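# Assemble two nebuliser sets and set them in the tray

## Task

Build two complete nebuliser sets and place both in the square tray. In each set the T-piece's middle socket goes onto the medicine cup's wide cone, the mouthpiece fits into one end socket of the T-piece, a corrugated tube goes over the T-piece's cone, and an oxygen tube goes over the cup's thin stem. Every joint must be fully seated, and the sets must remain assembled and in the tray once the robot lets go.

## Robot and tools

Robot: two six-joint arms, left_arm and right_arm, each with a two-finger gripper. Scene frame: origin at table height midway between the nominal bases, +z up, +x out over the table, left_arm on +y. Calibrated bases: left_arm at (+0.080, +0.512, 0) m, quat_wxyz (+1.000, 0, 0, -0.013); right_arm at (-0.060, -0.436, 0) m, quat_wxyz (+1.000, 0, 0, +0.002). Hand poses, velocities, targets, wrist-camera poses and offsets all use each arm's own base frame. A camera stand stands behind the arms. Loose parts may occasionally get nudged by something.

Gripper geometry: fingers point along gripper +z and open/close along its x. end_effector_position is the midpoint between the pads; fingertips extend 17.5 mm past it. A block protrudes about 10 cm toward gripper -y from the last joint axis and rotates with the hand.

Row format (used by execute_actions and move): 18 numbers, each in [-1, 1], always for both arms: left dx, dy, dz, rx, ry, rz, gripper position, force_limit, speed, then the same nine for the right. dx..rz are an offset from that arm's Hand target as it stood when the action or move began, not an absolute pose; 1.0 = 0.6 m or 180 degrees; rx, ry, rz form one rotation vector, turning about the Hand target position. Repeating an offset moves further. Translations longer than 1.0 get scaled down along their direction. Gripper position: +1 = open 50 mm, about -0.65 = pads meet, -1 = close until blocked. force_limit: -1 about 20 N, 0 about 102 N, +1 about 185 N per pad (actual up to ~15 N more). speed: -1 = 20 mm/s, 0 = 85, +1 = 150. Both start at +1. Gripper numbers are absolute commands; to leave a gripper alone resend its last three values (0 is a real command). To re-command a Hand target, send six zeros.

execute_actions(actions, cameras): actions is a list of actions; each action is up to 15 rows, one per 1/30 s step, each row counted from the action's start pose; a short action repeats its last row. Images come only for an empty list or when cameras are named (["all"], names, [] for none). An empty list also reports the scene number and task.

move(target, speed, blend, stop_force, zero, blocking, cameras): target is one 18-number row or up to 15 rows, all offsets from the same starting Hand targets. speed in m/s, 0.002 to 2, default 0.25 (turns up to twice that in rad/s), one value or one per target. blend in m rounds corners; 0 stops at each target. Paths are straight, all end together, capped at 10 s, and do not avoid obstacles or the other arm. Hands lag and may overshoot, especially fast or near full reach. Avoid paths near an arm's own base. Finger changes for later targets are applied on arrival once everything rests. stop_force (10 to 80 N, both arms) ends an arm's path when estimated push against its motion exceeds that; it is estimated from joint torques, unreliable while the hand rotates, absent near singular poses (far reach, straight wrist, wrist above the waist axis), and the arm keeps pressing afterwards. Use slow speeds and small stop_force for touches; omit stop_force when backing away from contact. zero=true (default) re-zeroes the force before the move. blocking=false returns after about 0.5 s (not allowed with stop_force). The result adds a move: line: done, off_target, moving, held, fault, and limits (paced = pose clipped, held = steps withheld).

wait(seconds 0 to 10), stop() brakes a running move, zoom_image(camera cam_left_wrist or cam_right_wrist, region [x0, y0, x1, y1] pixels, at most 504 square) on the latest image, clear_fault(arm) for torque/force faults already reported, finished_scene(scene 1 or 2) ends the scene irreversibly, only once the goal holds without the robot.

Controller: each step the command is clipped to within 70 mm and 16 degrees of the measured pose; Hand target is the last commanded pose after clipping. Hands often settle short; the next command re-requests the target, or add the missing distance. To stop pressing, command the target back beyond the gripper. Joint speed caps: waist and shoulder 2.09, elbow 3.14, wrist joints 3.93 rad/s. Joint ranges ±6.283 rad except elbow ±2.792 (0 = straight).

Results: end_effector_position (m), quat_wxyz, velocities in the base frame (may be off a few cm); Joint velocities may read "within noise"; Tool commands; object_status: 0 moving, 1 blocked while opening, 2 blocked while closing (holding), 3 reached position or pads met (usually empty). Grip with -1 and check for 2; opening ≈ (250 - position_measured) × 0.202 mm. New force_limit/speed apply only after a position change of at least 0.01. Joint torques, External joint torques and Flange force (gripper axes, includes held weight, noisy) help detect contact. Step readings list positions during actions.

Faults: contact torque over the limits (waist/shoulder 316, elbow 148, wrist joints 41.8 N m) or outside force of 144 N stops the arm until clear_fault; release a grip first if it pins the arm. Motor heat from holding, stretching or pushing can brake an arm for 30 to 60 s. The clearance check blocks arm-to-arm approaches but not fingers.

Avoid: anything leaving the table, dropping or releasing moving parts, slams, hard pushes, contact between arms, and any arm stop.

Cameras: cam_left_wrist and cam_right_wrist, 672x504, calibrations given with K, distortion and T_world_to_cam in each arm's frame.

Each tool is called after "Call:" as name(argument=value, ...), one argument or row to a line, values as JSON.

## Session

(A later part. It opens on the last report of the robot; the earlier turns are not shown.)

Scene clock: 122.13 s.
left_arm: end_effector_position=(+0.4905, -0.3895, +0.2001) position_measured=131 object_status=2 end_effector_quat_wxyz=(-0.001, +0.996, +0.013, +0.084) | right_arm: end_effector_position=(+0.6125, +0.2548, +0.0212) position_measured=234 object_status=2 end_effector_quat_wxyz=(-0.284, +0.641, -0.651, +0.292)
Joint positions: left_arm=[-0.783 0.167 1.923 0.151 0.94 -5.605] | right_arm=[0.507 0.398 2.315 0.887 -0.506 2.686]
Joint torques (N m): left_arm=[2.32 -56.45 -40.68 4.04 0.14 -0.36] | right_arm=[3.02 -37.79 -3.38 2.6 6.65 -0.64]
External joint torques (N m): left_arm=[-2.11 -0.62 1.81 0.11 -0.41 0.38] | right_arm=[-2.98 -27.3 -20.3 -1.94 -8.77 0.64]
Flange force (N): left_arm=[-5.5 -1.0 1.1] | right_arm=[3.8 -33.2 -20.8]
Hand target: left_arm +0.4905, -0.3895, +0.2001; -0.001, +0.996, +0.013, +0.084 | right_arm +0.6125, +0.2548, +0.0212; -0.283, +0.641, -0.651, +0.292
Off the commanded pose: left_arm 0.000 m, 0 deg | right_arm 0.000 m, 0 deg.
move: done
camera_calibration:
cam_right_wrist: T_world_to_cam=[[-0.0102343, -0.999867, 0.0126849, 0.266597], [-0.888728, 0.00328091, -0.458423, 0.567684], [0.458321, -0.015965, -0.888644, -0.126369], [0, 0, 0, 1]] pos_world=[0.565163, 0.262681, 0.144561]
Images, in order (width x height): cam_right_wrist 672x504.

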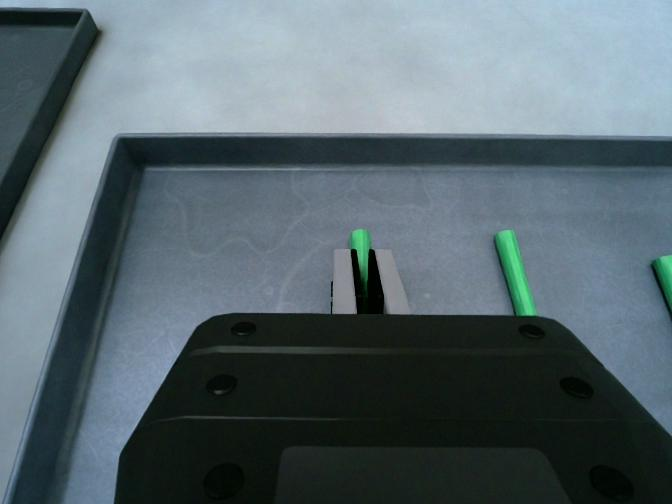

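Call:
move(
  target=[
    [0,0,0,0,0,0,-1,0,-0.9, 0,0,0.2,0,0,0,-1,0,-0.9],
    [0,0,0,0,0,0,-1,0,-0.9, -0.28,0.25,0.35,0,0,0.0067,-1,0,-0.9],
    [0,0,0,0,0,0,-1,0,-0.9, -0.2382,0.4375,0.3097,0,0,0.0067,-1,0,-0.9],
  ],
  speed=[0.12,0.2,0.12],
  blend=[0.03,0.03,0],
  cameras=["all"],
)

Scene clock: 126.27 s.
left_arm: end_effector_position=(+0.4905, -0.3895, +0.2001) position_measured=131 object_status=2 end_effector_quat_wxyz=(-0.001, +0.996, +0.013, +0.084) | right_arm: end_effector_position=(+0.4696, +0.5173, +0.2070) position_measured=234 object_status=2 end_effector_quat_wxyz=(-0.287, +0.648, -0.644, +0.289)
Joint positions: left_arm=[-0.783 0.167 1.923 0.151 0.94 -5.605] | right_arm=[1.055 0.233 2.025 1.986 -0.786 1.875]
Joint torques (N m): left_arm=[2.28 -56.55 -40.81 4.06 0.14 -0.35] | right_arm=[3.12 -65.8 -36.99 -2.88 -0.76 -0.57]
External joint torques (N m): left_arm=[-2.28 -0.36 1.87 0.08 -0.42 0.36] | right_arm=[-3.21 3.23 -0.98 -0.08 0.03 0.58]
Flange force (N): left_arm=[-5.5 -0.6 1.4] | right_arm=[-2.8 -1.5 8.3]
Hand target: left_arm +0.4905, -0.3895, +0.2001; -0.001, +0.996, +0.013, +0.084 | right_arm +0.4696, +0.5173, +0.2070; -0.287, +0.648, -0.644, +0.289
Off the commanded pose: left_arm 0.000 m, 0 deg | right_arm 0.000 m, 0 deg.
move: done
camera_calibration:
cam_left_wrist: T_world_to_cam=[[0.987863, 0.0297504, 0.152452, -0.4919], [-0.0265812, -0.934628, 0.354631, -0.406231], [0.153036, -0.354379, -0.922494, 0.107387], [0, 0, 0, 1]] pos_world=[0.458698, -0.326985, 0.318117]
cam_right_wrist: T_world_to_cam=[[0.0107863, -0.999861, 0.012685, 0.515334], [-0.888688, -0.0154008, -0.458254, 0.534456], [0.458386, -0.00633017, -0.888731, 0.103385], [0, 0, 0, 1]] pos_world=[0.422016, 0.524148, 0.330261]

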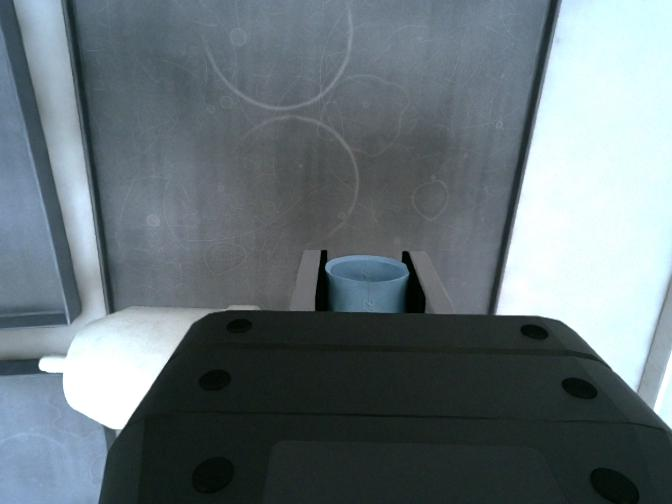

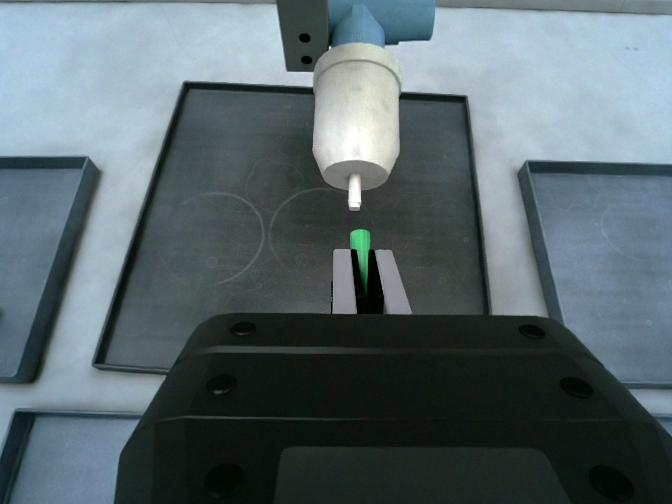

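Call:
zoom_image(
  camera="cam_right_wrist",
  region=[290, 30, 430, 310],
)

Scaled by 1.800 from the camera's 672x504 image, which has a finer 960x720 frame.

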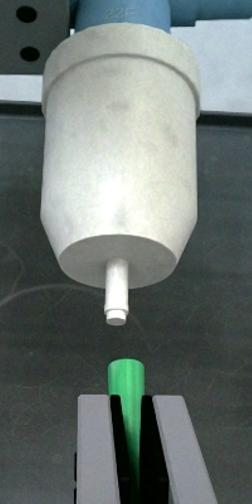

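Call:
move(
  target=[-0.0002,0,0,-0.0017,0.0656,0,-1,0,-0.9, 0,0.003,0.014,0,0,0,-1,0,-0.9],
  speed=0.1,
  cameras=["all"],
)

Call:
zoom_image(
  camera="cam_right_wrist",
  region=[290, 30, 430, 310],
)

Scene clock: 129.97 s.
left_arm: end_effector_position=(+0.4904, -0.3895, +0.2001) position_measured=131 object_status=2 end_effector_quat_wxyz=(+0.000, +1.000, +0.013, -0.018) | right_arm: end_effector_position=(+0.4696, +0.5191, +0.2154) position_measured=234 object_status=2 end_effector_quat_wxyz=(-0.287, +0.648, -0.644, +0.289)
Joint positions: left_arm=[-0.715 0.231 1.835 -0.028 1.103 -5.441] | right_arm=[1.057 0.226 2.015 2.001 -0.794 1.854]
Joint torques (N m): left_arm=[2.3 -62.37 -40.48 3.74 0.53 -0.41] | right_arm=[3.27 -65.35 -37.25 -3.03 -0.74 -0.6]
External joint torques (N m): left_arm=[-2.28 -0.74 1.91 0.11 -0.41 0.41] | right_arm=[-3.32 2.99 -1.18 -0.03 0.06 0.6]
Flange force (N): left_arm=[-5.7 -0.9 2.3] | right_arm=[-2.8 -2.0 8.1]
Hand target: left_arm +0.4904, -0.3895, +0.2001; +0.000, +1.000, +0.013, -0.018 | right_arm +0.4696, +0.5191, +0.2154; -0.287, +0.648, -0.644, +0.289
Off the commanded pose: left_arm 0.000 m, 0 deg | right_arm 0.000 m, 0 deg.
move: done
camera_calibration:
cam_left_wrist: T_world_to_cam=[[0.998135, 0.0300231, -0.0531445, -0.455532], [0.0470873, -0.932752, 0.35743, -0.442177], [-0.0388395, -0.359266, -0.932427, 0.201503], [0, 0, 0, 1]] pos_world=[0.48333, -0.326372, 0.321725]
cam_right_wrist: T_world_to_cam=[[0.010832, -0.999862, 0.0125961, 0.517137], [-0.888687, -0.0154006, -0.458256, 0.538381], [0.458387, -0.00623017, -0.888731, 0.110898], [0, 0, 0, 1]] pos_world=[0.422016, 0.526048, 0.338761]

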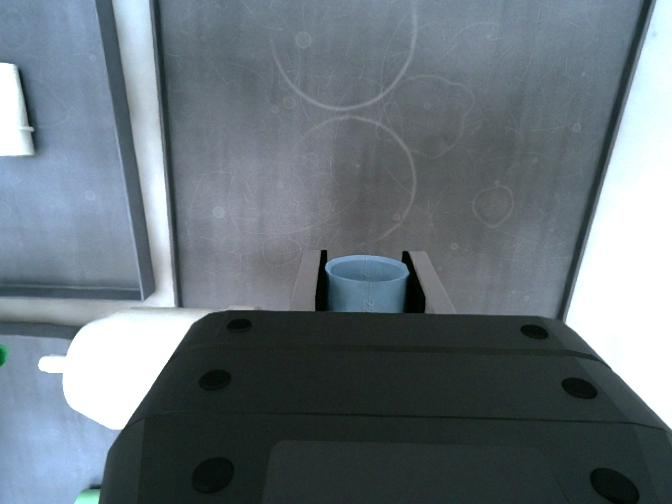

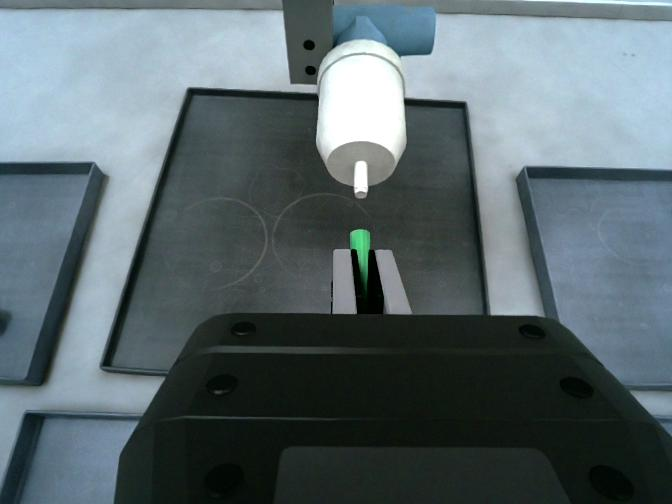

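Scaled by 1.800 from the camera's 672x504 image, which has a finer 960x720 frame.

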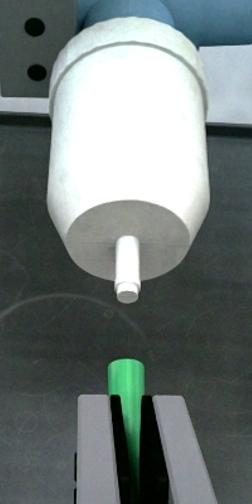

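Call:
move(
  target=[0,0,0,0.0005,-0.0194,0.01,-1,0,-0.9, 0.02,-0.0062,-0.0028,0,0,0,-1,0,-0.9],
  speed=0.06,
  cameras=["all"],
)

Call:
zoom_image(
  camera="cam_right_wrist",
  region=[290, 30, 430, 310],
)

Call:
zoom_image(
  camera="cam_left_wrist",
  region=[0, 280, 140, 450],
)

Scene clock: 132.77 s.
left_arm: end_effector_position=(+0.4904, -0.3895, +0.2001) position_measured=131 object_status=2 end_effector_quat_wxyz=(+0.000, +1.000, +0.029, +0.012) | right_arm: end_effector_position=(+0.4816, +0.5154, +0.2138) position_measured=234 object_status=2 end_effector_quat_wxyz=(-0.287, +0.648, -0.644, +0.289)
Joint positions: left_arm=[-0.734 0.21 1.861 0.019 1.053 -5.514] | right_arm=[1.036 0.23 2.013 1.993 -0.778 1.848]
Joint torques (N m): left_arm=[2.39 -60.59 -40.59 3.86 0.38 -0.4] | right_arm=[3.28 -65.91 -37.33 -2.95 -0.66 -0.68]
External joint torques (N m): left_arm=[-2.33 0.17 2.13 0.06 -0.39 0.41] | right_arm=[-3.28 3.48 -0.88 -0.04 0.01 0.68]
Flange force (N): left_arm=[-5.1 -0.4 2.9] | right_arm=[-2.8 -1.2 8.7]
Hand target: left_arm +0.4904, -0.3895, +0.2001; +0.000, +1.000, +0.029, +0.012 | right_arm +0.4816, +0.5154, +0.2138; -0.287, +0.648, -0.644, +0.289
Off the commanded pose: left_arm 0.000 m, 0 deg | right_arm 0.000 m, 0 deg.
move: done
camera_calibration:
cam_left_wrist: T_world_to_cam=[[0.998083, 0.0613943, 0.00776138, -0.455477], [0.0545202, -0.931722, 0.359057, -0.445792], [0.0292755, -0.357946, -0.933283, 0.168849], [0, 0, 0, 1]] pos_world=[0.473965, -0.326952, 0.321184]
cam_right_wrist: T_world_to_cam=[[0.010832, -0.999862, 0.0125961, 0.513229], [-0.888687, -0.0154006, -0.458256, 0.548208], [0.458387, -0.00623017, -0.888731, 0.103863], [0, 0, 0, 1]] pos_world=[0.434016, 0.522248, 0.337061]

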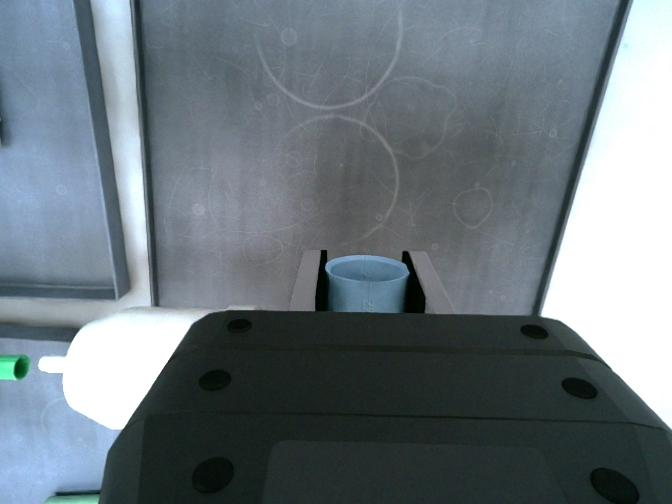

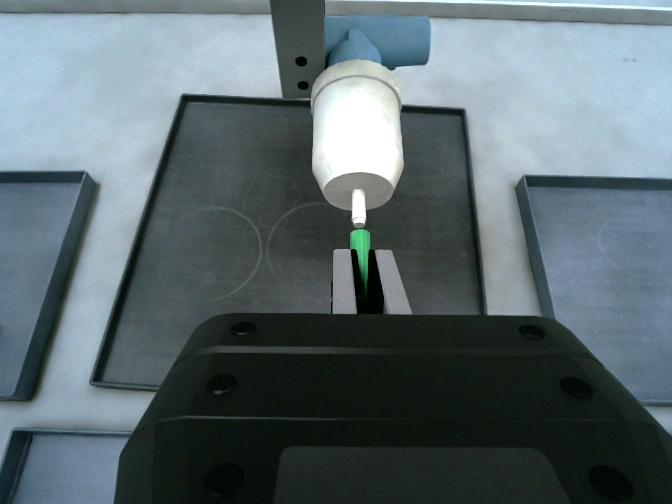

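Scaled by 1.800 from the camera's 672x504 image, which has a finer 960x720 frame.

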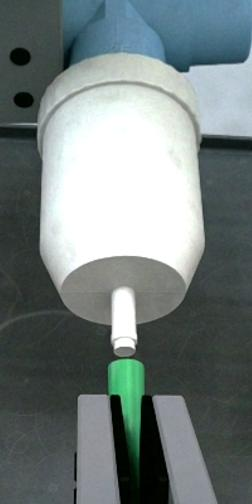

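Scaled by 2.965 from the camera's 672x504 image, which has a finer 960x720 frame.

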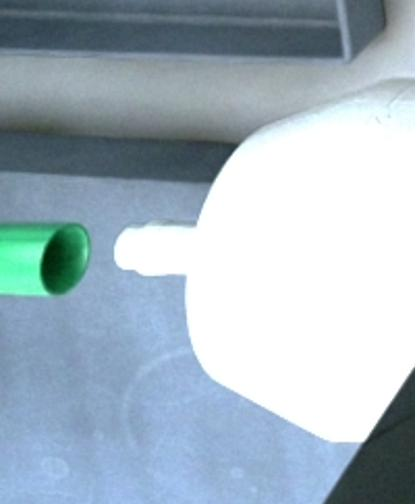

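Call:
move(
  target=[0,0,0,0,0,0,-0.98,0.5,-0.9, 0,0.00075,-0.0022,0,0,0,-1,0,-0.9],
  speed=0.03,
)

Call:
move(
  target=[0,0,0,0,0,0,-0.98,0.5,-0.9, 0.0125,0,0,0,0,0,-1,0,-0.9],
  speed=0.01,
  stop_force=12,
  cameras=["all"],
)

Call:
zoom_image(
  camera="cam_right_wrist",
  region=[290, 30, 430, 310],
)

Call:
zoom_image(
  camera="cam_left_wrist",
  region=[0, 280, 140, 450],
)

Scene clock: 134.23 s.
left_arm: end_effector_position=(+0.4904, -0.3895, +0.2001) position_measured=133 object_status=2 end_effector_quat_wxyz=(+0.000, +1.000, +0.029, +0.012) | right_arm: end_effector_position=(+0.4816, +0.5158, +0.2125) position_measured=234 object_status=2 end_effector_quat_wxyz=(-0.287, +0.648, -0.644, +0.289)
Joint positions: left_arm=[-0.734 0.21 1.861 0.019 1.053 -5.514] | right_arm=[1.036 0.232 2.013 1.991 -0.777 1.851]
Joint torques (N m): left_arm=[2.44 -60.42 -40.74 3.85 0.41 -0.41] | right_arm=[3.07 -65.99 -37.4 -2.95 -0.69 -0.65]
External joint torques (N m): left_arm=[-2.12 -0.9 2.05 0.1 -0.41 0.42] | right_arm=[-3.18 3.15 -0.95 -0.04 0.02 0.66]
Flange force (N): left_arm=[-5.9 -1.7 2.0] | right_arm=[-2.6 -1.3 8.1]
Hand target: left_arm +0.4904, -0.3895, +0.2001; +0.000, +1.000, +0.029, +0.012 | right_arm +0.4816, +0.5158, +0.2124; -0.287, +0.648, -0.644, +0.289
Off the commanded pose: left_arm 0.000 m, 0 deg | right_arm 0.000 m, 0 deg.
move: done

Scene clock: 135.57 s.
left_arm: end_effector_position=(+0.4904, -0.3895, +0.2001) position_measured=133 object_status=2 end_effector_quat_wxyz=(+0.000, +1.000, +0.029, +0.012) | right_arm: end_effector_position=(+0.4891, +0.5158, +0.2124) position_measured=234 object_status=2 end_effector_quat_wxyz=(-0.287, +0.648, -0.644, +0.289)
Joint positions: left_arm=[-0.734 0.21 1.861 0.019 1.053 -5.514] | right_arm=[1.025 0.237 2.006 1.989 -0.77 1.844]
Joint torques (N m): left_arm=[1.48 -59.9 -40.43 3.62 0.24 -0.49] | right_arm=[3.46 -67.3 -38.62 -3.13 -0.49 -0.56]
External joint torques (N m): left_arm=[-1.35 -1.1 1.9 0.3 -0.24 0.49] | right_arm=[-3.4 3.82 0.27 0.14 -0.16 0.56]
Flange force (N): left_arm=[-4.9 -2.6 1.4] | right_arm=[-1.4 -0.3 8.5]
Hand target: left_arm +0.4904, -0.3895, +0.2001; +0.000, +1.000, +0.029, +0.012 | right_arm +0.4891, +0.5158, +0.2124; -0.287, +0.648, -0.644, +0.289
Off the commanded pose: left_arm 0.000 m, 0 deg | right_arm 0.000 m, 0 deg.
move: done
camera_calibration:
cam_left_wrist: T_world_to_cam=[[0.998081, 0.0614287, 0.00785503, -0.455494], [0.0545186, -0.93172, 0.359063, -0.445792], [0.0293754, -0.357945, -0.93328, 0.168801], [0, 0, 0, 1]] pos_world=[0.473965, -0.326952, 0.321183]
cam_right_wrist: T_world_to_cam=[[0.0107863, -0.999861, 0.012685, 0.513653], [-0.888688, -0.0154008, -0.458254, 0.554374], [0.458386, -0.00633017, -0.888731, 0.0992796], [0, 0, 0, 1]] pos_world=[0.441616, 0.522748, 0.335761]

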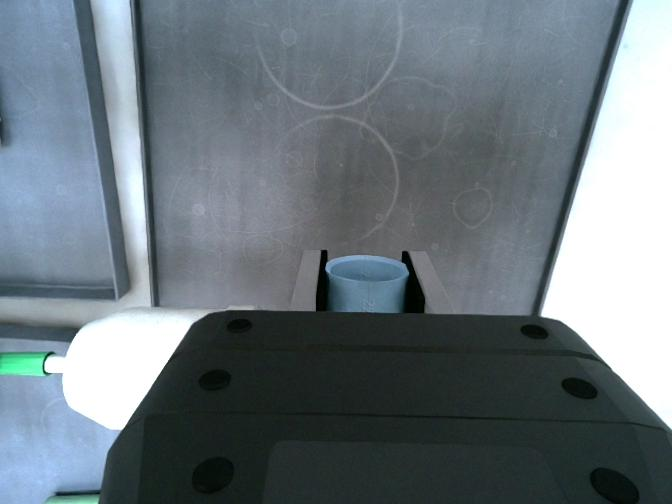

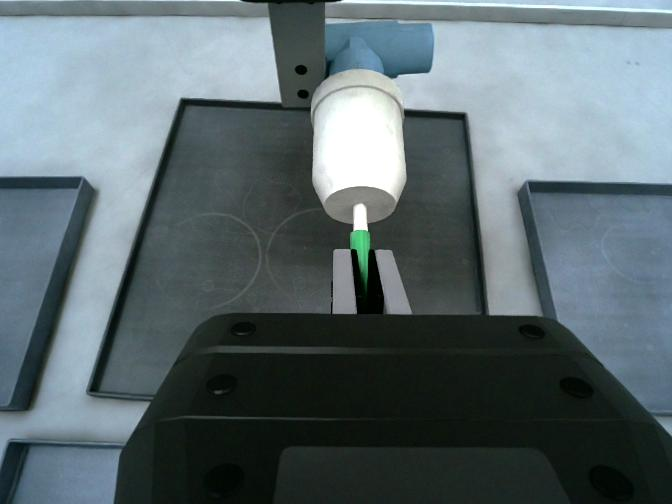

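Scaled by 1.800 from the camera's 672x504 image, which has a finer 960x720 frame.

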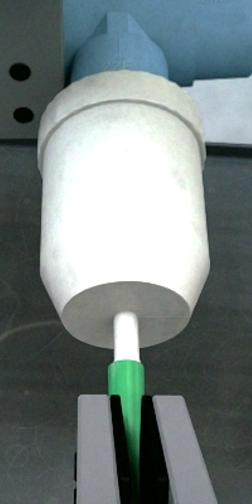

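Scaled by 2.965 from the camera's 672x504 image, which has a finer 960x720 frame.

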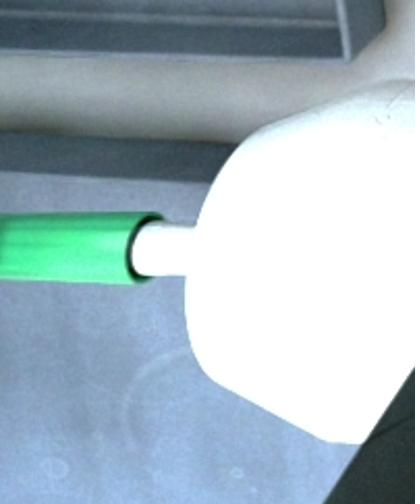

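Call:
move(
  target=[0,0,0,0,0,0,-0.98,0.5,-0.9, 0.03,0,0,0,0,0,-1,0,-0.9],
  speed=0.01,
  stop_force=32,
  cameras=["all"],
)

Call:
zoom_image(
  camera="cam_right_wrist",
  region=[290, 30, 430, 310],
)

Call:
zoom_image(
  camera="cam_left_wrist",
  region=[0, 280, 140, 450],
)

Scene clock: 137.80 s.
left_arm: end_effector_position=(+0.4904, -0.3895, +0.2001) position_measured=133 object_status=2 end_effector_quat_wxyz=(+0.000, +1.000, +0.029, +0.012) | right_arm: end_effector_position=(+0.5031, +0.5158, +0.2123) position_measured=234 object_status=2 end_effector_quat_wxyz=(-0.286, +0.648, -0.644, +0.289)
Joint positions: left_arm=[-0.734 0.21 1.861 0.019 1.053 -5.514] | right_arm=[1.005 0.247 1.994 1.986 -0.757 1.83]
Joint torques (N m): left_arm=[-15.64 -60.26 -27.34 -3.67 6.58 -0.2] | right_arm=[-12.02 -68.09 -53.07 -8.39 -0.49 -0.63]
External joint torques (N m): left_arm=[15.63 -0.36 -11.15 7.6 -6.59 0.2] | right_arm=[11.9 3.59 14.59 5.44 -0.14 0.63]
Flange force (N): left_arm=[31.2 -6.0 1.3] | right_arm=[4.8 25.1 -17.2]
Hand target: left_arm +0.4904, -0.3895, +0.2001; +0.000, +1.000, +0.029, +0.012 | right_arm +0.5031, +0.5158, +0.2123; -0.286, +0.648, -0.644, +0.289 (not the last commanded pose)
Off the commanded pose: left_arm 0.000 m, 0 deg | right_arm 0.004 m, 0 deg.
move: contact (right_arm)
camera_calibration:
cam_left_wrist: T_world_to_cam=[[0.998081, 0.0614287, 0.00785503, -0.455494], [0.0545186, -0.93172, 0.359063, -0.445792], [0.0293754, -0.357945, -0.93328, 0.168801], [0, 0, 0, 1]] pos_world=[0.473965, -0.326952, 0.321183]
cam_right_wrist: T_world_to_cam=[[0.0108764, -0.99986, 0.0127288, 0.513447], [-0.888748, -0.0155, -0.458134, 0.566763], [0.458267, -0.00632985, -0.888792, 0.0927594], [0, 0, 0, 1]] pos_world=[0.455616, 0.522747, 0.335562]

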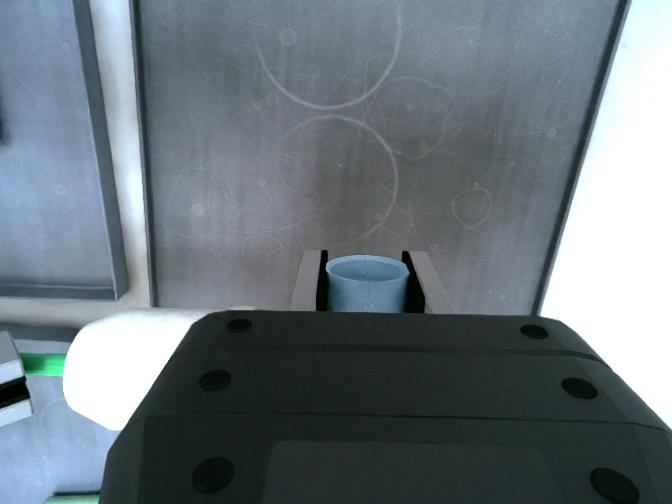

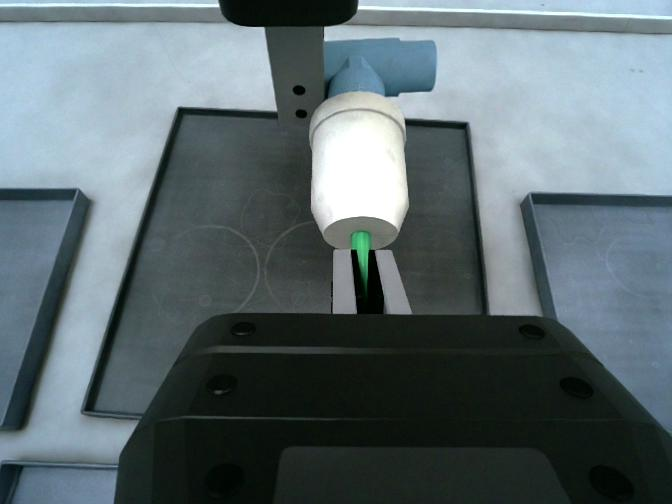

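Scaled by 1.800 from the camera's 672x504 image, which has a finer 960x720 frame.

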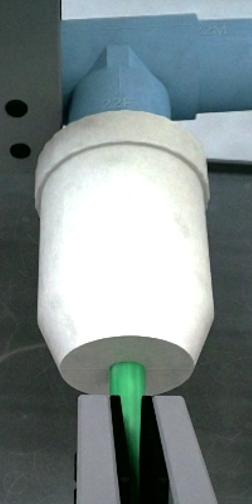

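Scaled by 2.965 from the camera's 672x504 image, which has a finer 960x720 frame.

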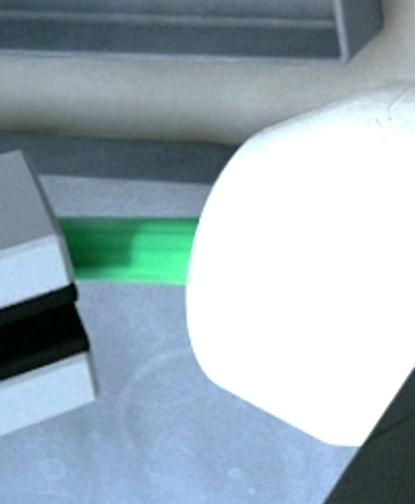

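Call:
move(
  target=[0,0,0,0,0,0,-0.98,0.5,-0.9, 0.008,0,0,0,0,0,-1,0,-0.9],
  speed=0.006,
  stop_force=44,
  zero=false,
  cameras=["cam_right_wrist"],
)

Call:
zoom_image(
  camera="cam_right_wrist",
  region=[290, 170, 430, 310],
)

Scene clock: 138.87 s.
left_arm: end_effector_position=(+0.4904, -0.3895, +0.2001) position_measured=133 object_status=2 end_effector_quat_wxyz=(+0.000, +1.000, +0.029, +0.012) | right_arm: end_effector_position=(+0.5037, +0.5157, +0.2123) position_measured=234 object_status=2 end_effector_quat_wxyz=(-0.286, +0.648, -0.644, +0.289)
Joint positions: left_arm=[-0.734 0.21 1.861 0.019 1.053 -5.514] | right_arm=[1.004 0.247 1.994 1.986 -0.756 1.83]
Joint torques (N m): left_arm=[-22.11 -60.84 -22.58 -6.54 9.1 -0.06] | right_arm=[-18.23 -67.21 -58.31 -10.3 -0.65 -0.53]
External joint torques (N m): left_arm=[22.41 0 -15.93 10.47 -9.09 0.06] | right_arm=[18.13 2.83 19.87 7.35 0.03 0.53]
Flange force (N): left_arm=[45.1 -7.8 1.7] | right_arm=[7.5 34.5 -28.0]
Hand target: left_arm +0.4904, -0.3895, +0.2001; +0.000, +1.000, +0.029, +0.012 | right_arm +0.5037, +0.5157, +0.2123; -0.286, +0.648, -0.644, +0.289 (not the last commanded pose)
Off the commanded pose: left_arm 0.000 m, 0 deg | right_arm 0.004 m, 0 deg.
move: contact (right_arm)
camera_calibration:
cam_right_wrist: T_world_to_cam=[[0.0107002, -0.999863, 0.012637, 0.513453], [-0.888791, -0.0153008, -0.458057, 0.56723], [0.458187, -0.00633036, -0.888833, 0.0926232], [0, 0, 0, 1]] pos_world=[0.456216, 0.522648, 0.335661]
Images, in order (width x height): cam_right_wrist 672x504.

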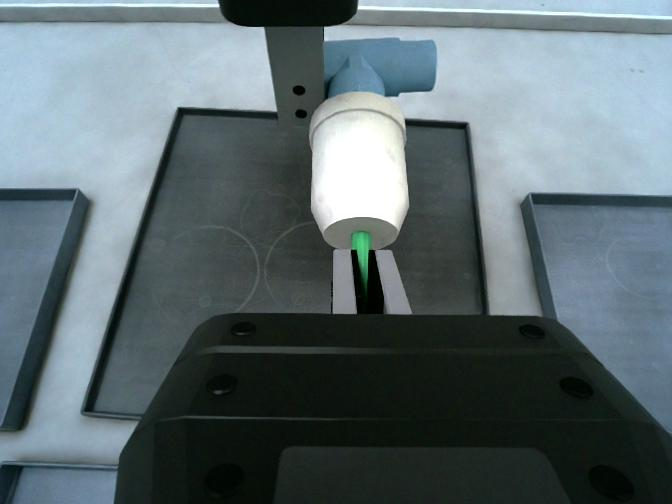

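Scaled by 3.600 from the camera's 672x504 image, which has a finer 960x720 frame.

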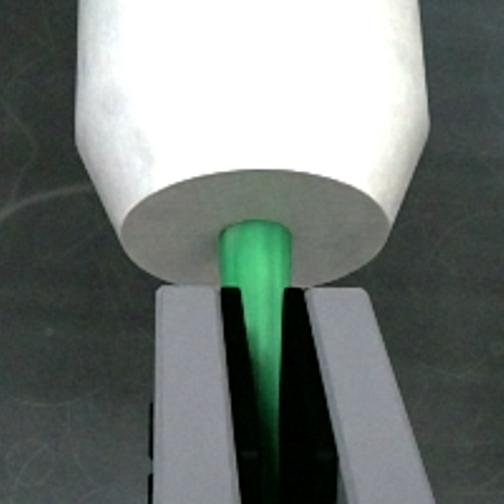

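Call:
move(
  target=[
    [0,0,0,0,0,0,-0.98,0.5,-0.9, -0.003,0,0,0,0,0,-1,0,-0.9],
    [0,0,0,0,0,0,-0.98,0.5,-0.9, -0.003,0,0,0,0,0,-0.2,0,-0.9],
    [0,0,0,0,0,0,-0.98,0.5,-0.9, -0.15,0,0.135,0,0,0,-0.2,0,-0.9],
    [0,0,0,0,0,0,-0.98,0.5,-0.9, -0.15,-0.3,0.25,0,0,0,-0.2,0,-0.9],
  ],
  speed=[0.02,0.02,0.12,0.25],
  blend=[0,0,0.03,0],
  cameras=["all"],
)

Scene clock: 143.97 s.
left_arm: end_effector_position=(+0.4904, -0.3895, +0.2001) position_measured=133 object_status=2 end_effector_quat_wxyz=(+0.000, +1.000, +0.029, +0.012) | right_arm: end_effector_position=(+0.4137, +0.3358, +0.3623) position_measured=182 object_status=3 end_effector_quat_wxyz=(-0.286, +0.648, -0.644, +0.289)
Joint positions: left_arm=[-0.734 0.21 1.861 0.019 1.053 -5.514] | right_arm=[0.95 -0.216 2.156 2.229 -0.872 1.44]
Joint torques (N m): left_arm=[2.11 -60.48 -40.53 3.85 0.41 -0.38] | right_arm=[2.87 -23.58 -42.93 -4.17 0.27 -0.69]
External joint torques (N m): left_arm=[-2.05 0.3 1.97 0.08 -0.43 0.39] | right_arm=[-2.88 2.82 -0.9 -0.13 0.01 0.69]
Flange force (N): left_arm=[-4.5 -0.4 2.9] | right_arm=[-2.2 -3.8 7.8]
Hand target: left_arm +0.4904, -0.3895, +0.2001; +0.000, +1.000, +0.029, +0.012 | right_arm +0.4137, +0.3357, +0.3623; -0.286, +0.648, -0.644, +0.289
Off the commanded pose: left_arm 0.000 m, 0 deg | right_arm 0.000 m, 0 deg.
move: done
camera_calibration:
cam_left_wrist: T_world_to_cam=[[0.998083, 0.0613943, 0.00776138, -0.455477], [0.0545202, -0.931722, 0.359057, -0.445792], [0.0292755, -0.357946, -0.933283, 0.168849], [0, 0, 0, 1]] pos_world=[0.473965, -0.326952, 0.321184]
cam_right_wrist: T_world_to_cam=[[0.0107892, -0.999861, 0.0126827, 0.332491], [-0.88879, -0.0154008, -0.458056, 0.553181], [0.458188, -0.00633017, -0.888833, 0.265956], [0, 0, 0, 1]] pos_world=[0.366216, 0.342648, 0.485562]

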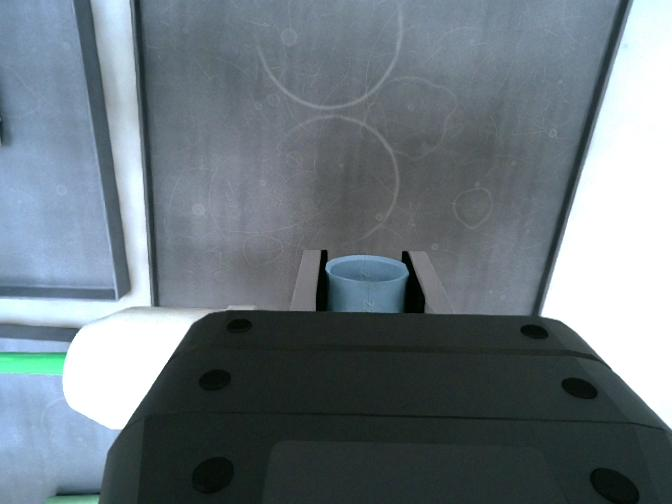

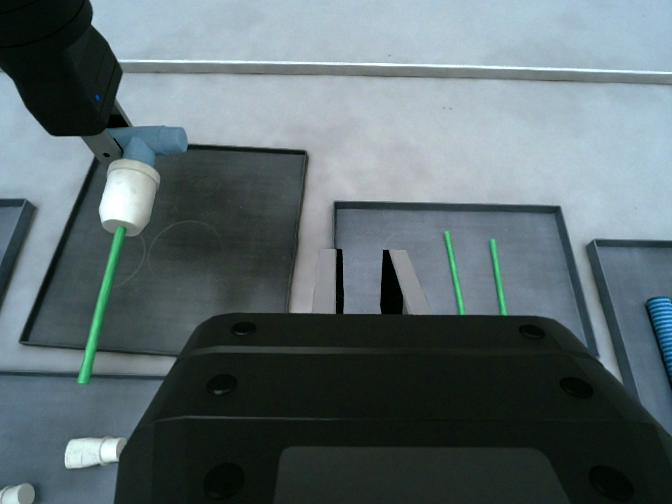

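Call:
move(
  target=[0.031,-0.1197,0,0,0,-0.5,-0.98,0.5,-0.9, 0.0905,-0.6322,-0.4638,0,0,-0.0067,0.32,0,-0.5],
  speed=0.25,
  cameras=["all"],
)

Scene clock: 149.13 s.
left_arm: end_effector_position=(+0.5090, -0.4613, +0.2001) position_measured=133 object_status=2 end_effector_quat_wxyz=(+0.009, +0.727, -0.686, +0.008) | right_arm: end_effector_position=(+0.4680, -0.0436, +0.0841) position_measured=105 object_status=3 end_effector_quat_wxyz=(-0.283, +0.641, -0.651, +0.292)
Joint positions: left_arm=[-0.779 0.3 1.743 -0.019 1.081 -3.97] | right_arm=[-0.288 -0.014 2.669 2.596 0.386 0.325]
Joint torques (N m): left_arm=[2.28 -70.24 -41.11 3.83 0.34 -0.41] | right_arm=[2.84 -25.99 -23.93 -1.5 2.17 -0.61]
External joint torques (N m): left_arm=[-2.43 0.07 1.95 0.07 -0.45 0.42] | right_arm=[-2.82 2.53 -1.07 0.02 0.05 0.61]
Flange force (N): left_arm=[-1.0 5.1 2.8] | right_arm=[0.0 0.0 0.0]
Hand target: left_arm +0.5090, -0.4613, +0.2001; +0.009, +0.727, -0.686, +0.008 | right_arm +0.4680, -0.0436, +0.0840; -0.283, +0.641, -0.651, +0.292
Off the commanded pose: left_arm 0.000 m, 0 deg | right_arm 0.000 m, 0 deg.
move: done
camera_calibration:
cam_left_wrist: T_world_to_cam=[[0.0613943, -0.998083, 0.00776138, -0.481695], [-0.931722, -0.0545202, 0.359057, 0.392941], [-0.357946, -0.0292755, -0.933283, 0.491312], [0, 0, 0, 1]] pos_world=[0.571548, -0.444965, 0.321184]
cam_right_wrist: T_world_to_cam=[[-0.0103184, -0.999867, 0.0126425, -0.0338946], [-0.888891, 0.00338081, -0.458106, 0.469037], [0.458002, -0.0159647, -0.888808, -0.00892846], [0, 0, 0, 1]] pos_world=[0.420663, -0.0356184, 0.207361]

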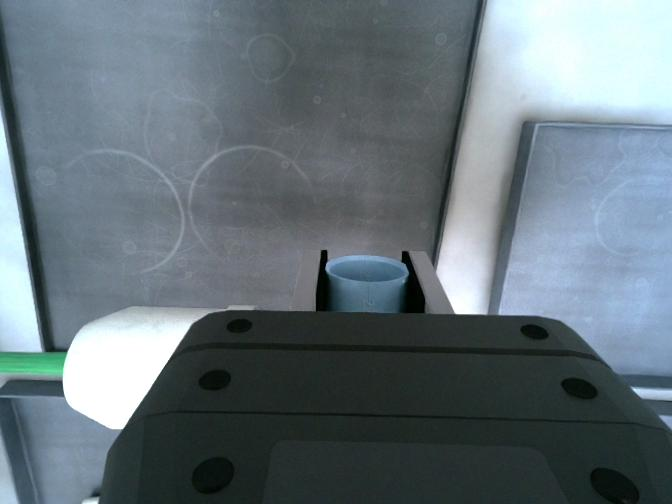

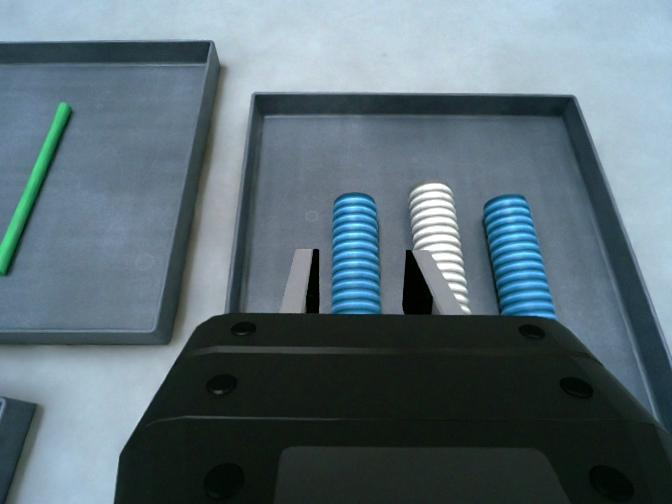

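Call:
zoom_image(
  camera="cam_right_wrist",
  region=[280, 160, 480, 320],
)

Scaled by 2.520 from the camera's 672x504 image, which has a finer 960x720 frame.

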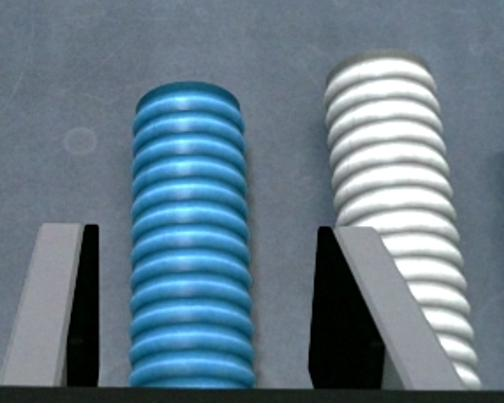

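Call:
move(
  target=[
    [0,0,0,0,0,0,-0.98,0.5,-0.9, 0.02,0.05,0.3,0,0,0.3,0.32,0,-0.5],
    [0,0,0,0,0,0,-0.98,0.5,-0.9, 0.04,0.05,0.3,0,0,0.65,0.32,0,-0.5],
    [0,0,0,0,0,0,-0.98,0.5,-0.9, 0.0325,0.0052,0.05,0,0,0.9999,0.32,0,-0.5],
  ],
  speed=0.4,
  blend=[0.03,0.03,0],
  cameras=["cam_right_wrist"],
)

Scene clock: 154.63 s.
left_arm: end_effector_position=(+0.5090, -0.4613, +0.2001) position_measured=133 object_status=2 end_effector_quat_wxyz=(+0.009, +0.727, -0.686, +0.008) | right_arm: end_effector_position=(+0.4875, -0.0405, +0.1141) position_measured=105 object_status=3 end_effector_quat_wxyz=(-0.292, +0.651, +0.641, -0.283)
Joint positions: left_arm=[-0.779 0.3 1.743 -0.019 1.081 -3.97] | right_arm=[-0.113 0.506 1.829 -0.067 1.643 -0.073]
Joint torques (N m): left_arm=[2.4 -69.98 -41.2 3.83 0.32 -0.39] | right_arm=[3.63 -84.66 -28.42 2.73 2.25 -0.58]
External joint torques (N m): left_arm=[-2.05 -0.66 2.01 0.09 -0.43 0.4] | right_arm=[-3.64 3.35 -1.1 0.31 0.08 0.58]
Flange force (N): left_arm=[-2.1 5.5 2.2] | right_arm=[-4.6 6.4 -2.3]
Hand target: left_arm +0.5090, -0.4613, +0.2001; +0.009, +0.727, -0.686, +0.008 | right_arm +0.4875, -0.0405, +0.1140; -0.292, +0.651, +0.641, -0.283
Off the commanded pose: left_arm 0.000 m, 0 deg | right_arm 0.000 m, 0 deg.
move: done
camera_calibration:
cam_right_wrist: T_world_to_cam=[[0.0106767, 0.999863, 0.0126844, 0.0396545], [0.888929, -0.00368149, -0.45803, -0.366893], [-0.45792, 0.0161658, -0.888846, 0.456673], [0, 0, 0, 1]] pos_world=[0.534838, -0.0483822, 0.237362]
Images, in order (width x height): cam_right_wrist 672x504.

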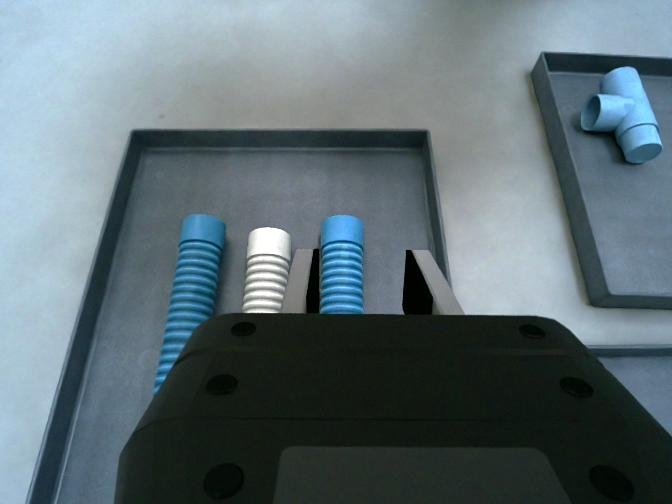

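Call:
move(
  target=[0,0,0,0,0,0,-0.98,0.5,-0.9, -0.0677,-0.0032,-0.1172,0,0,0,0.32,0,-0.5],
  speed=0.12,
  cameras=["cam_right_wrist"],
)

Scene clock: 156.53 s.
left_arm: end_effector_position=(+0.5090, -0.4613, +0.2001) position_measured=133 object_status=2 end_effector_quat_wxyz=(+0.009, +0.727, -0.686, +0.008) | right_arm: end_effector_position=(+0.4469, -0.0424, +0.0437) position_measured=105 object_status=3 end_effector_quat_wxyz=(-0.292, +0.651, +0.641, -0.283)
Joint positions: left_arm=[-0.779 0.3 1.743 -0.019 1.081 -3.97] | right_arm=[-0.123 0.549 1.939 -0.075 1.49 -0.069]
Joint torques (N m): left_arm=[2.38 -70.16 -41.15 3.81 0.3 -0.42] | right_arm=[3.39 -83.42 -23.57 2.3 2.25 -0.61]
External joint torques (N m): left_arm=[-2.08 -0.78 1.91 0.1 -0.41 0.42] | right_arm=[-3.32 3.2 -0.76 0.23 0.08 0.61]
Flange force (N): left_arm=[-2.1 5.5 2.0] | right_arm=[-4.4 6.1 -0.6]
Hand target: left_arm +0.5090, -0.4613, +0.2001; +0.009, +0.727, -0.686, +0.008 | right_arm +0.4469, -0.0424, +0.0437; -0.292, +0.651, +0.641, -0.283
Off the commanded pose: left_arm 0.000 m, 0 deg | right_arm 0.000 m, 0 deg.
move: done
camera_calibration:
cam_right_wrist: T_world_to_cam=[[0.010542, 0.999865, 0.0126402, 0.0430545], [0.888889, -0.00358058, -0.458108, -0.363017], [-0.458001, 0.0160651, -0.888807, 0.375567], [0, 0, 0, 1]] pos_world=[0.494238, -0.050382, 0.166961]
Images, in order (width x height): cam_right_wrist 672x504.

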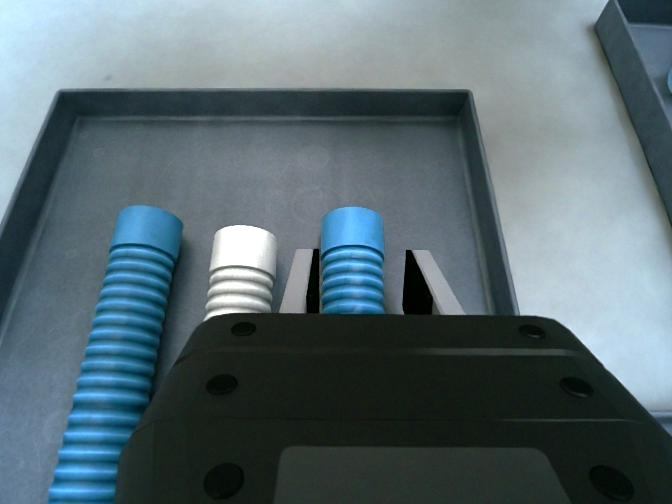

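Call:
move(
  target=[0,0,0,0,0,0,-0.98,0.5,-0.9, -0.0393,-0.0023,-0.0333,0,0,0,0.32,0,-0.5],
  speed=0.06,
  cameras=["cam_right_wrist"],
)

Call:
zoom_image(
  camera="cam_right_wrist",
  region=[270, 180, 450, 320],
)

Scene clock: 157.97 s.
left_arm: end_effector_position=(+0.5090, -0.4613, +0.2001) position_measured=133 object_status=2 end_effector_quat_wxyz=(+0.009, +0.727, -0.686, +0.008) | right_arm: end_effector_position=(+0.4233, -0.0438, +0.0237) position_measured=105 object_status=3 end_effector_quat_wxyz=(-0.292, +0.651, +0.641, -0.283)
Joint positions: left_arm=[-0.779 0.3 1.743 -0.019 1.081 -3.97] | right_arm=[-0.13 0.553 1.991 -0.08 1.433 -0.068]
Joint torques (N m): left_arm=[2.38 -70 -41.31 3.8 0.31 -0.38] | right_arm=[2.89 -81.98 -21.44 2.14 2.28 -0.67]
External joint torques (N m): left_arm=[-2.44 -1.03 1.91 0.11 -0.43 0.38] | right_arm=[-2.69 3.28 -0.86 0.2 0.06 0.67]
Flange force (N): left_arm=[-2.0 6.2 1.8] | right_arm=[-3.7 6.5 -0.4]
Hand target: left_arm +0.5090, -0.4613, +0.2001; +0.009, +0.727, -0.686, +0.008 | right_arm +0.4233, -0.0438, +0.0237; -0.292, +0.651, +0.641, -0.283
Off the commanded pose: left_arm 0.000 m, 0 deg | right_arm 0.000 m, 0 deg.
move: done
camera_calibration:
cam_right_wrist: T_world_to_cam=[[0.0106309, 0.999864, 0.0125945, 0.0448196], [0.888889, -0.00368056, -0.458109, -0.351165], [-0.458, 0.0160652, -0.888807, 0.347092], [0, 0, 0, 1]] pos_world=[0.470638, -0.0516821, 0.147061]
Images, in order (width x height): cam_right_wrist 672x504.

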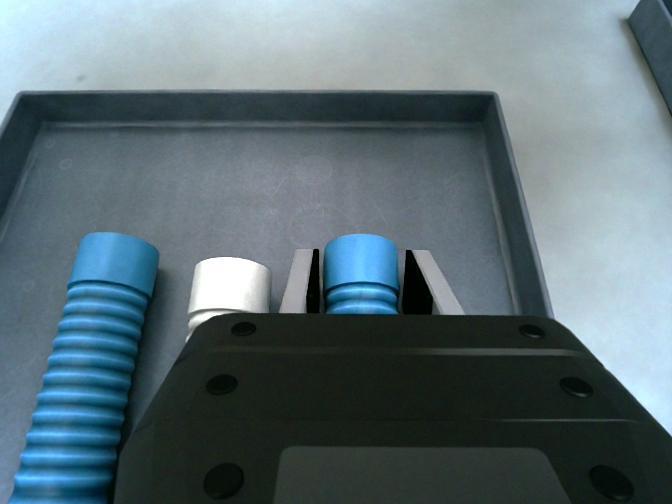

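Scaled by 2.800 from the camera's 672x504 image, which has a finer 960x720 frame.

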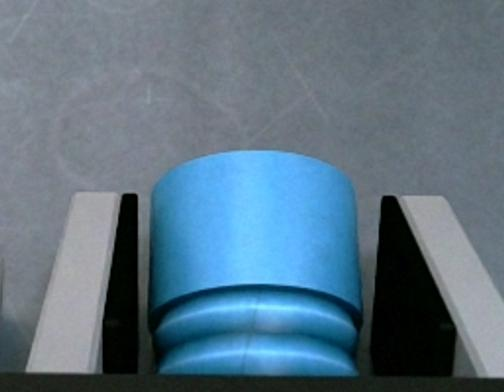

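Call:
move(
  target=[
    [0,0,0,0,0,0,-0.98,0.5,-0.9, 0,0,0,0,0,0,0.32,0,-0.5],
    [0,0,0,0,0,0,-0.98,0.5,-0.9, 0,0,0,0,0,0,-1,-0.3,-0.9],
  ],
  speed=0.1,
  blend=[0,0],
)

Call:
move(
  target=[
    [0,0,0,0,0,0,-0.98,0.5,-0.9, 0,0,0.2,0,0,0,-1,-0.3,-0.9],
    [0,0,0,0,0,0,-0.98,0.5,-0.9, 0,0.4167,0.38,0,0,-0.5,-1,-0.3,-0.9],
    [0,0,0,0,0,0,-0.98,0.5,-0.9, 0.03,0.75,0.352,0,0,-0.9999,-1,-0.3,-0.9],
    [0,0,0,0,0,0,-0.98,0.5,-0.9, 0.2028,0.8592,0.3087,0,0,-0.9999,-1,-0.3,-0.9],
  ],
  speed=[0.15,0.35,0.35,0.12],
  blend=[0.02,0.04,0.03,0],
  cameras=["all"],
)

Scene clock: 161.17 s.
left_arm: end_effector_position=(+0.5090, -0.4613, +0.2001) position_measured=133 object_status=2 end_effector_quat_wxyz=(+0.009, +0.727, -0.686, +0.008) | right_arm: end_effector_position=(+0.4233, -0.0438, +0.0237) position_measured=133 object_status=2 end_effector_quat_wxyz=(-0.292, +0.651, +0.641, -0.283)
Joint positions: left_arm=[-0.779 0.3 1.743 -0.019 1.081 -3.97] | right_arm=[-0.13 0.553 1.991 -0.08 1.433 -0.068]
Joint torques (N m): left_arm=[1.97 -70.14 -41.14 3.82 0.29 -0.43] | right_arm=[2.96 -81.49 -21.45 2.1 2.29 -0.59]
External joint torques (N m): left_arm=[-1.69 -0.98 1.6 0.13 -0.41 0.43] | right_arm=[-2.89 2.77 -0.82 0.23 0.05 0.59]
Flange force (N): left_arm=[-2.2 4.8 1.5] | right_arm=[-4.0 5.5 -0.4]
Hand target: left_arm +0.5090, -0.4613, +0.2001; +0.009, +0.727, -0.686, +0.008 | right_arm +0.4233, -0.0438, +0.0237; -0.292, +0.651, +0.641, -0.283
Off the commanded pose: left_arm 0.000 m, 0 deg | right_arm 0.000 m, 0 deg.
move: done

Scene clock: 167.80 s.
left_arm: end_effector_position=(+0.5090, -0.4613, +0.2001) position_measured=133 object_status=2 end_effector_quat_wxyz=(+0.009, +0.727, -0.686, +0.008) | right_arm: end_effector_position=(+0.5450, +0.4717, +0.2089) position_measured=133 object_status=2 end_effector_quat_wxyz=(-0.283, +0.641, -0.651, +0.292)
Joint positions: left_arm=[-0.779 0.3 1.743 -0.019 1.081 -3.97] | right_arm=[0.907 0.235 2.018 1.952 -0.697 1.812]
Joint torques (N m): left_arm=[2.48 -70.13 -41.15 3.84 0.32 -0.4] | right_arm=[2.87 -66.36 -37.37 -2.7 -0.63 -0.64]
External joint torques (N m): left_arm=[-2.7 -1.02 1.62 0.09 -0.44 0.4] | right_arm=[-2.94 3.25 -0.92 -0.03 0.05 0.64]
Flange force (N): left_arm=[-1.3 6.0 1.6] | right_arm=[-2.0 -1.1 8.4]
Hand target: left_arm +0.5090, -0.4613, +0.2001; +0.009, +0.727, -0.686, +0.008 | right_arm +0.5450, +0.4718, +0.2090; -0.283, +0.641, -0.651, +0.292
Off the commanded pose: left_arm 0.000 m, 0 deg | right_arm 0.000 m, 0 deg.
move: done
camera_calibration:
cam_left_wrist: T_world_to_cam=[[0.0613943, -0.998083, 0.00776138, -0.481695], [-0.931722, -0.0545202, 0.359057, 0.392941], [-0.357946, -0.0292755, -0.933283, 0.491312], [0, 0, 0, 1]] pos_world=[0.571548, -0.444965, 0.321184]
cam_right_wrist: T_world_to_cam=[[-0.0103642, -0.999865, 0.0127324, 0.480544], [-0.888932, 0.00338173, -0.458027, 0.592951], [0.457922, -0.0160653, -0.888847, 0.0751455], [0, 0, 0, 1]] pos_world=[0.497662, 0.479682, 0.332262]

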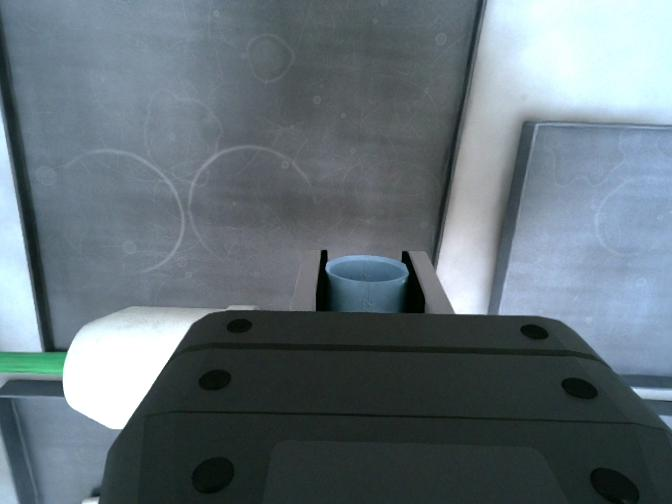

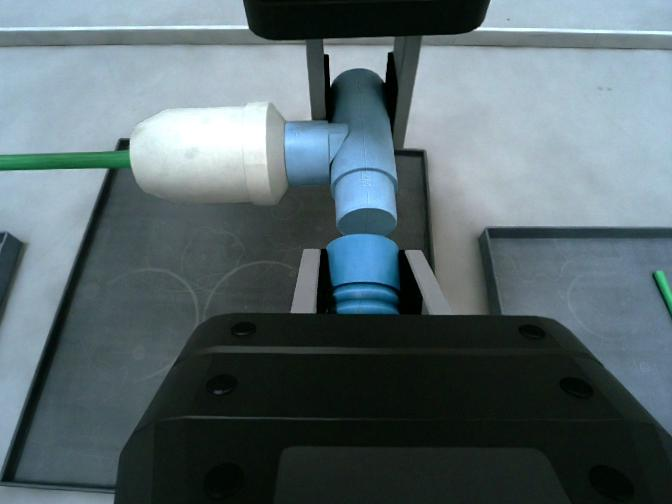

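Call:
zoom_image(
  camera="cam_right_wrist",
  region=[270, 50, 460, 320],
)

Scaled by 1.867 from the camera's 672x504 image, which has a finer 960x720 frame.

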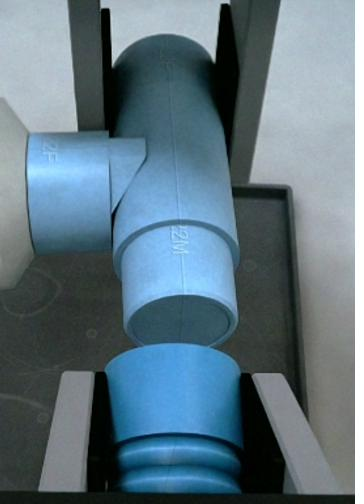

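Call:
move(
  target=[0,0,0,0,0,-0.0106,-0.98,0.5,-0.9, 0.0133,0,-0.0033,0,0,0,-1,-0.3,-0.9],
  speed=0.04,
  cameras=["cam_right_wrist"],
)

Call:
zoom_image(
  camera="cam_right_wrist",
  region=[290, 60, 440, 310],
)

Scene clock: 171.20 s.
left_arm: end_effector_position=(+0.5090, -0.4613, +0.2001) position_measured=133 object_status=2 end_effector_quat_wxyz=(+0.009, +0.716, -0.698, +0.008) | right_arm: end_effector_position=(+0.5529, +0.4718, +0.2070) position_measured=133 object_status=2 end_effector_quat_wxyz=(-0.283, +0.641, -0.651, +0.292)
Joint positions: left_arm=[-0.779 0.301 1.742 -0.02 1.082 -3.937] | right_arm=[0.896 0.243 2.011 1.947 -0.689 1.809]
Joint torques (N m): left_arm=[2.15 -70.21 -41.2 3.8 0.35 -0.44] | right_arm=[3.28 -68 -37.49 -2.67 -0.62 -0.61]
External joint torques (N m): left_arm=[-1.93 -1.22 1.77 0.13 -0.46 0.44] | right_arm=[-3.25 3.84 -1.01 -0.06 0.05 0.61]
Flange force (N): left_arm=[-2.3 5.6 1.6] | right_arm=[-2.4 -1.3 9.5]
Hand target: left_arm +0.5090, -0.4613, +0.2001; +0.009, +0.716, -0.698, +0.008 | right_arm +0.5529, +0.4718, +0.2070; -0.283, +0.641, -0.651, +0.292
Off the commanded pose: left_arm 0.000 m, 0 deg | right_arm 0.000 m, 0 deg.
move: done
camera_calibration:
cam_right_wrist: T_world_to_cam=[[-0.0103184, -0.999867, 0.0126425, 0.480659], [-0.888891, 0.00338081, -0.458106, 0.599063], [0.458002, -0.0159647, -0.888808, 0.0696483], [0, 0, 0, 1]] pos_world=[0.505563, 0.479682, 0.330261]
Images, in order (width x height): cam_right_wrist 672x504.

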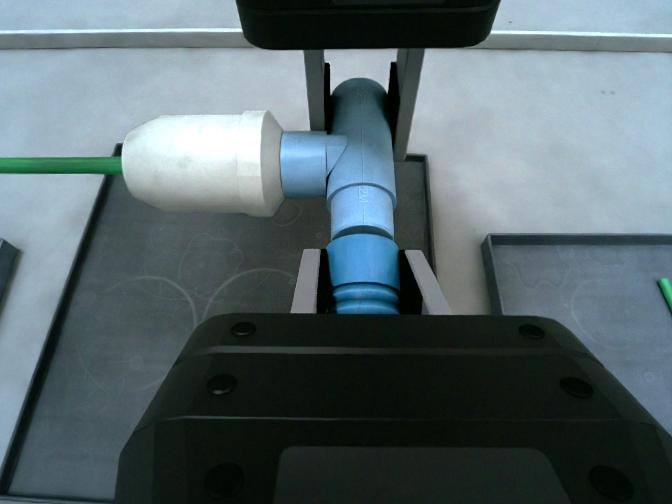

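Scaled by 2.016 from the camera's 672x504 image, which has a finer 960x720 frame.

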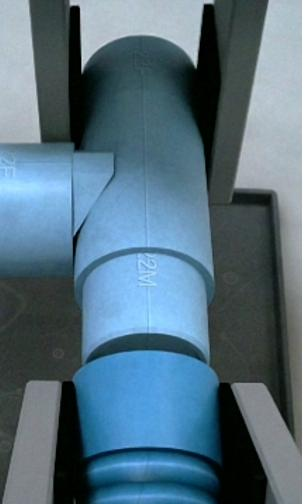

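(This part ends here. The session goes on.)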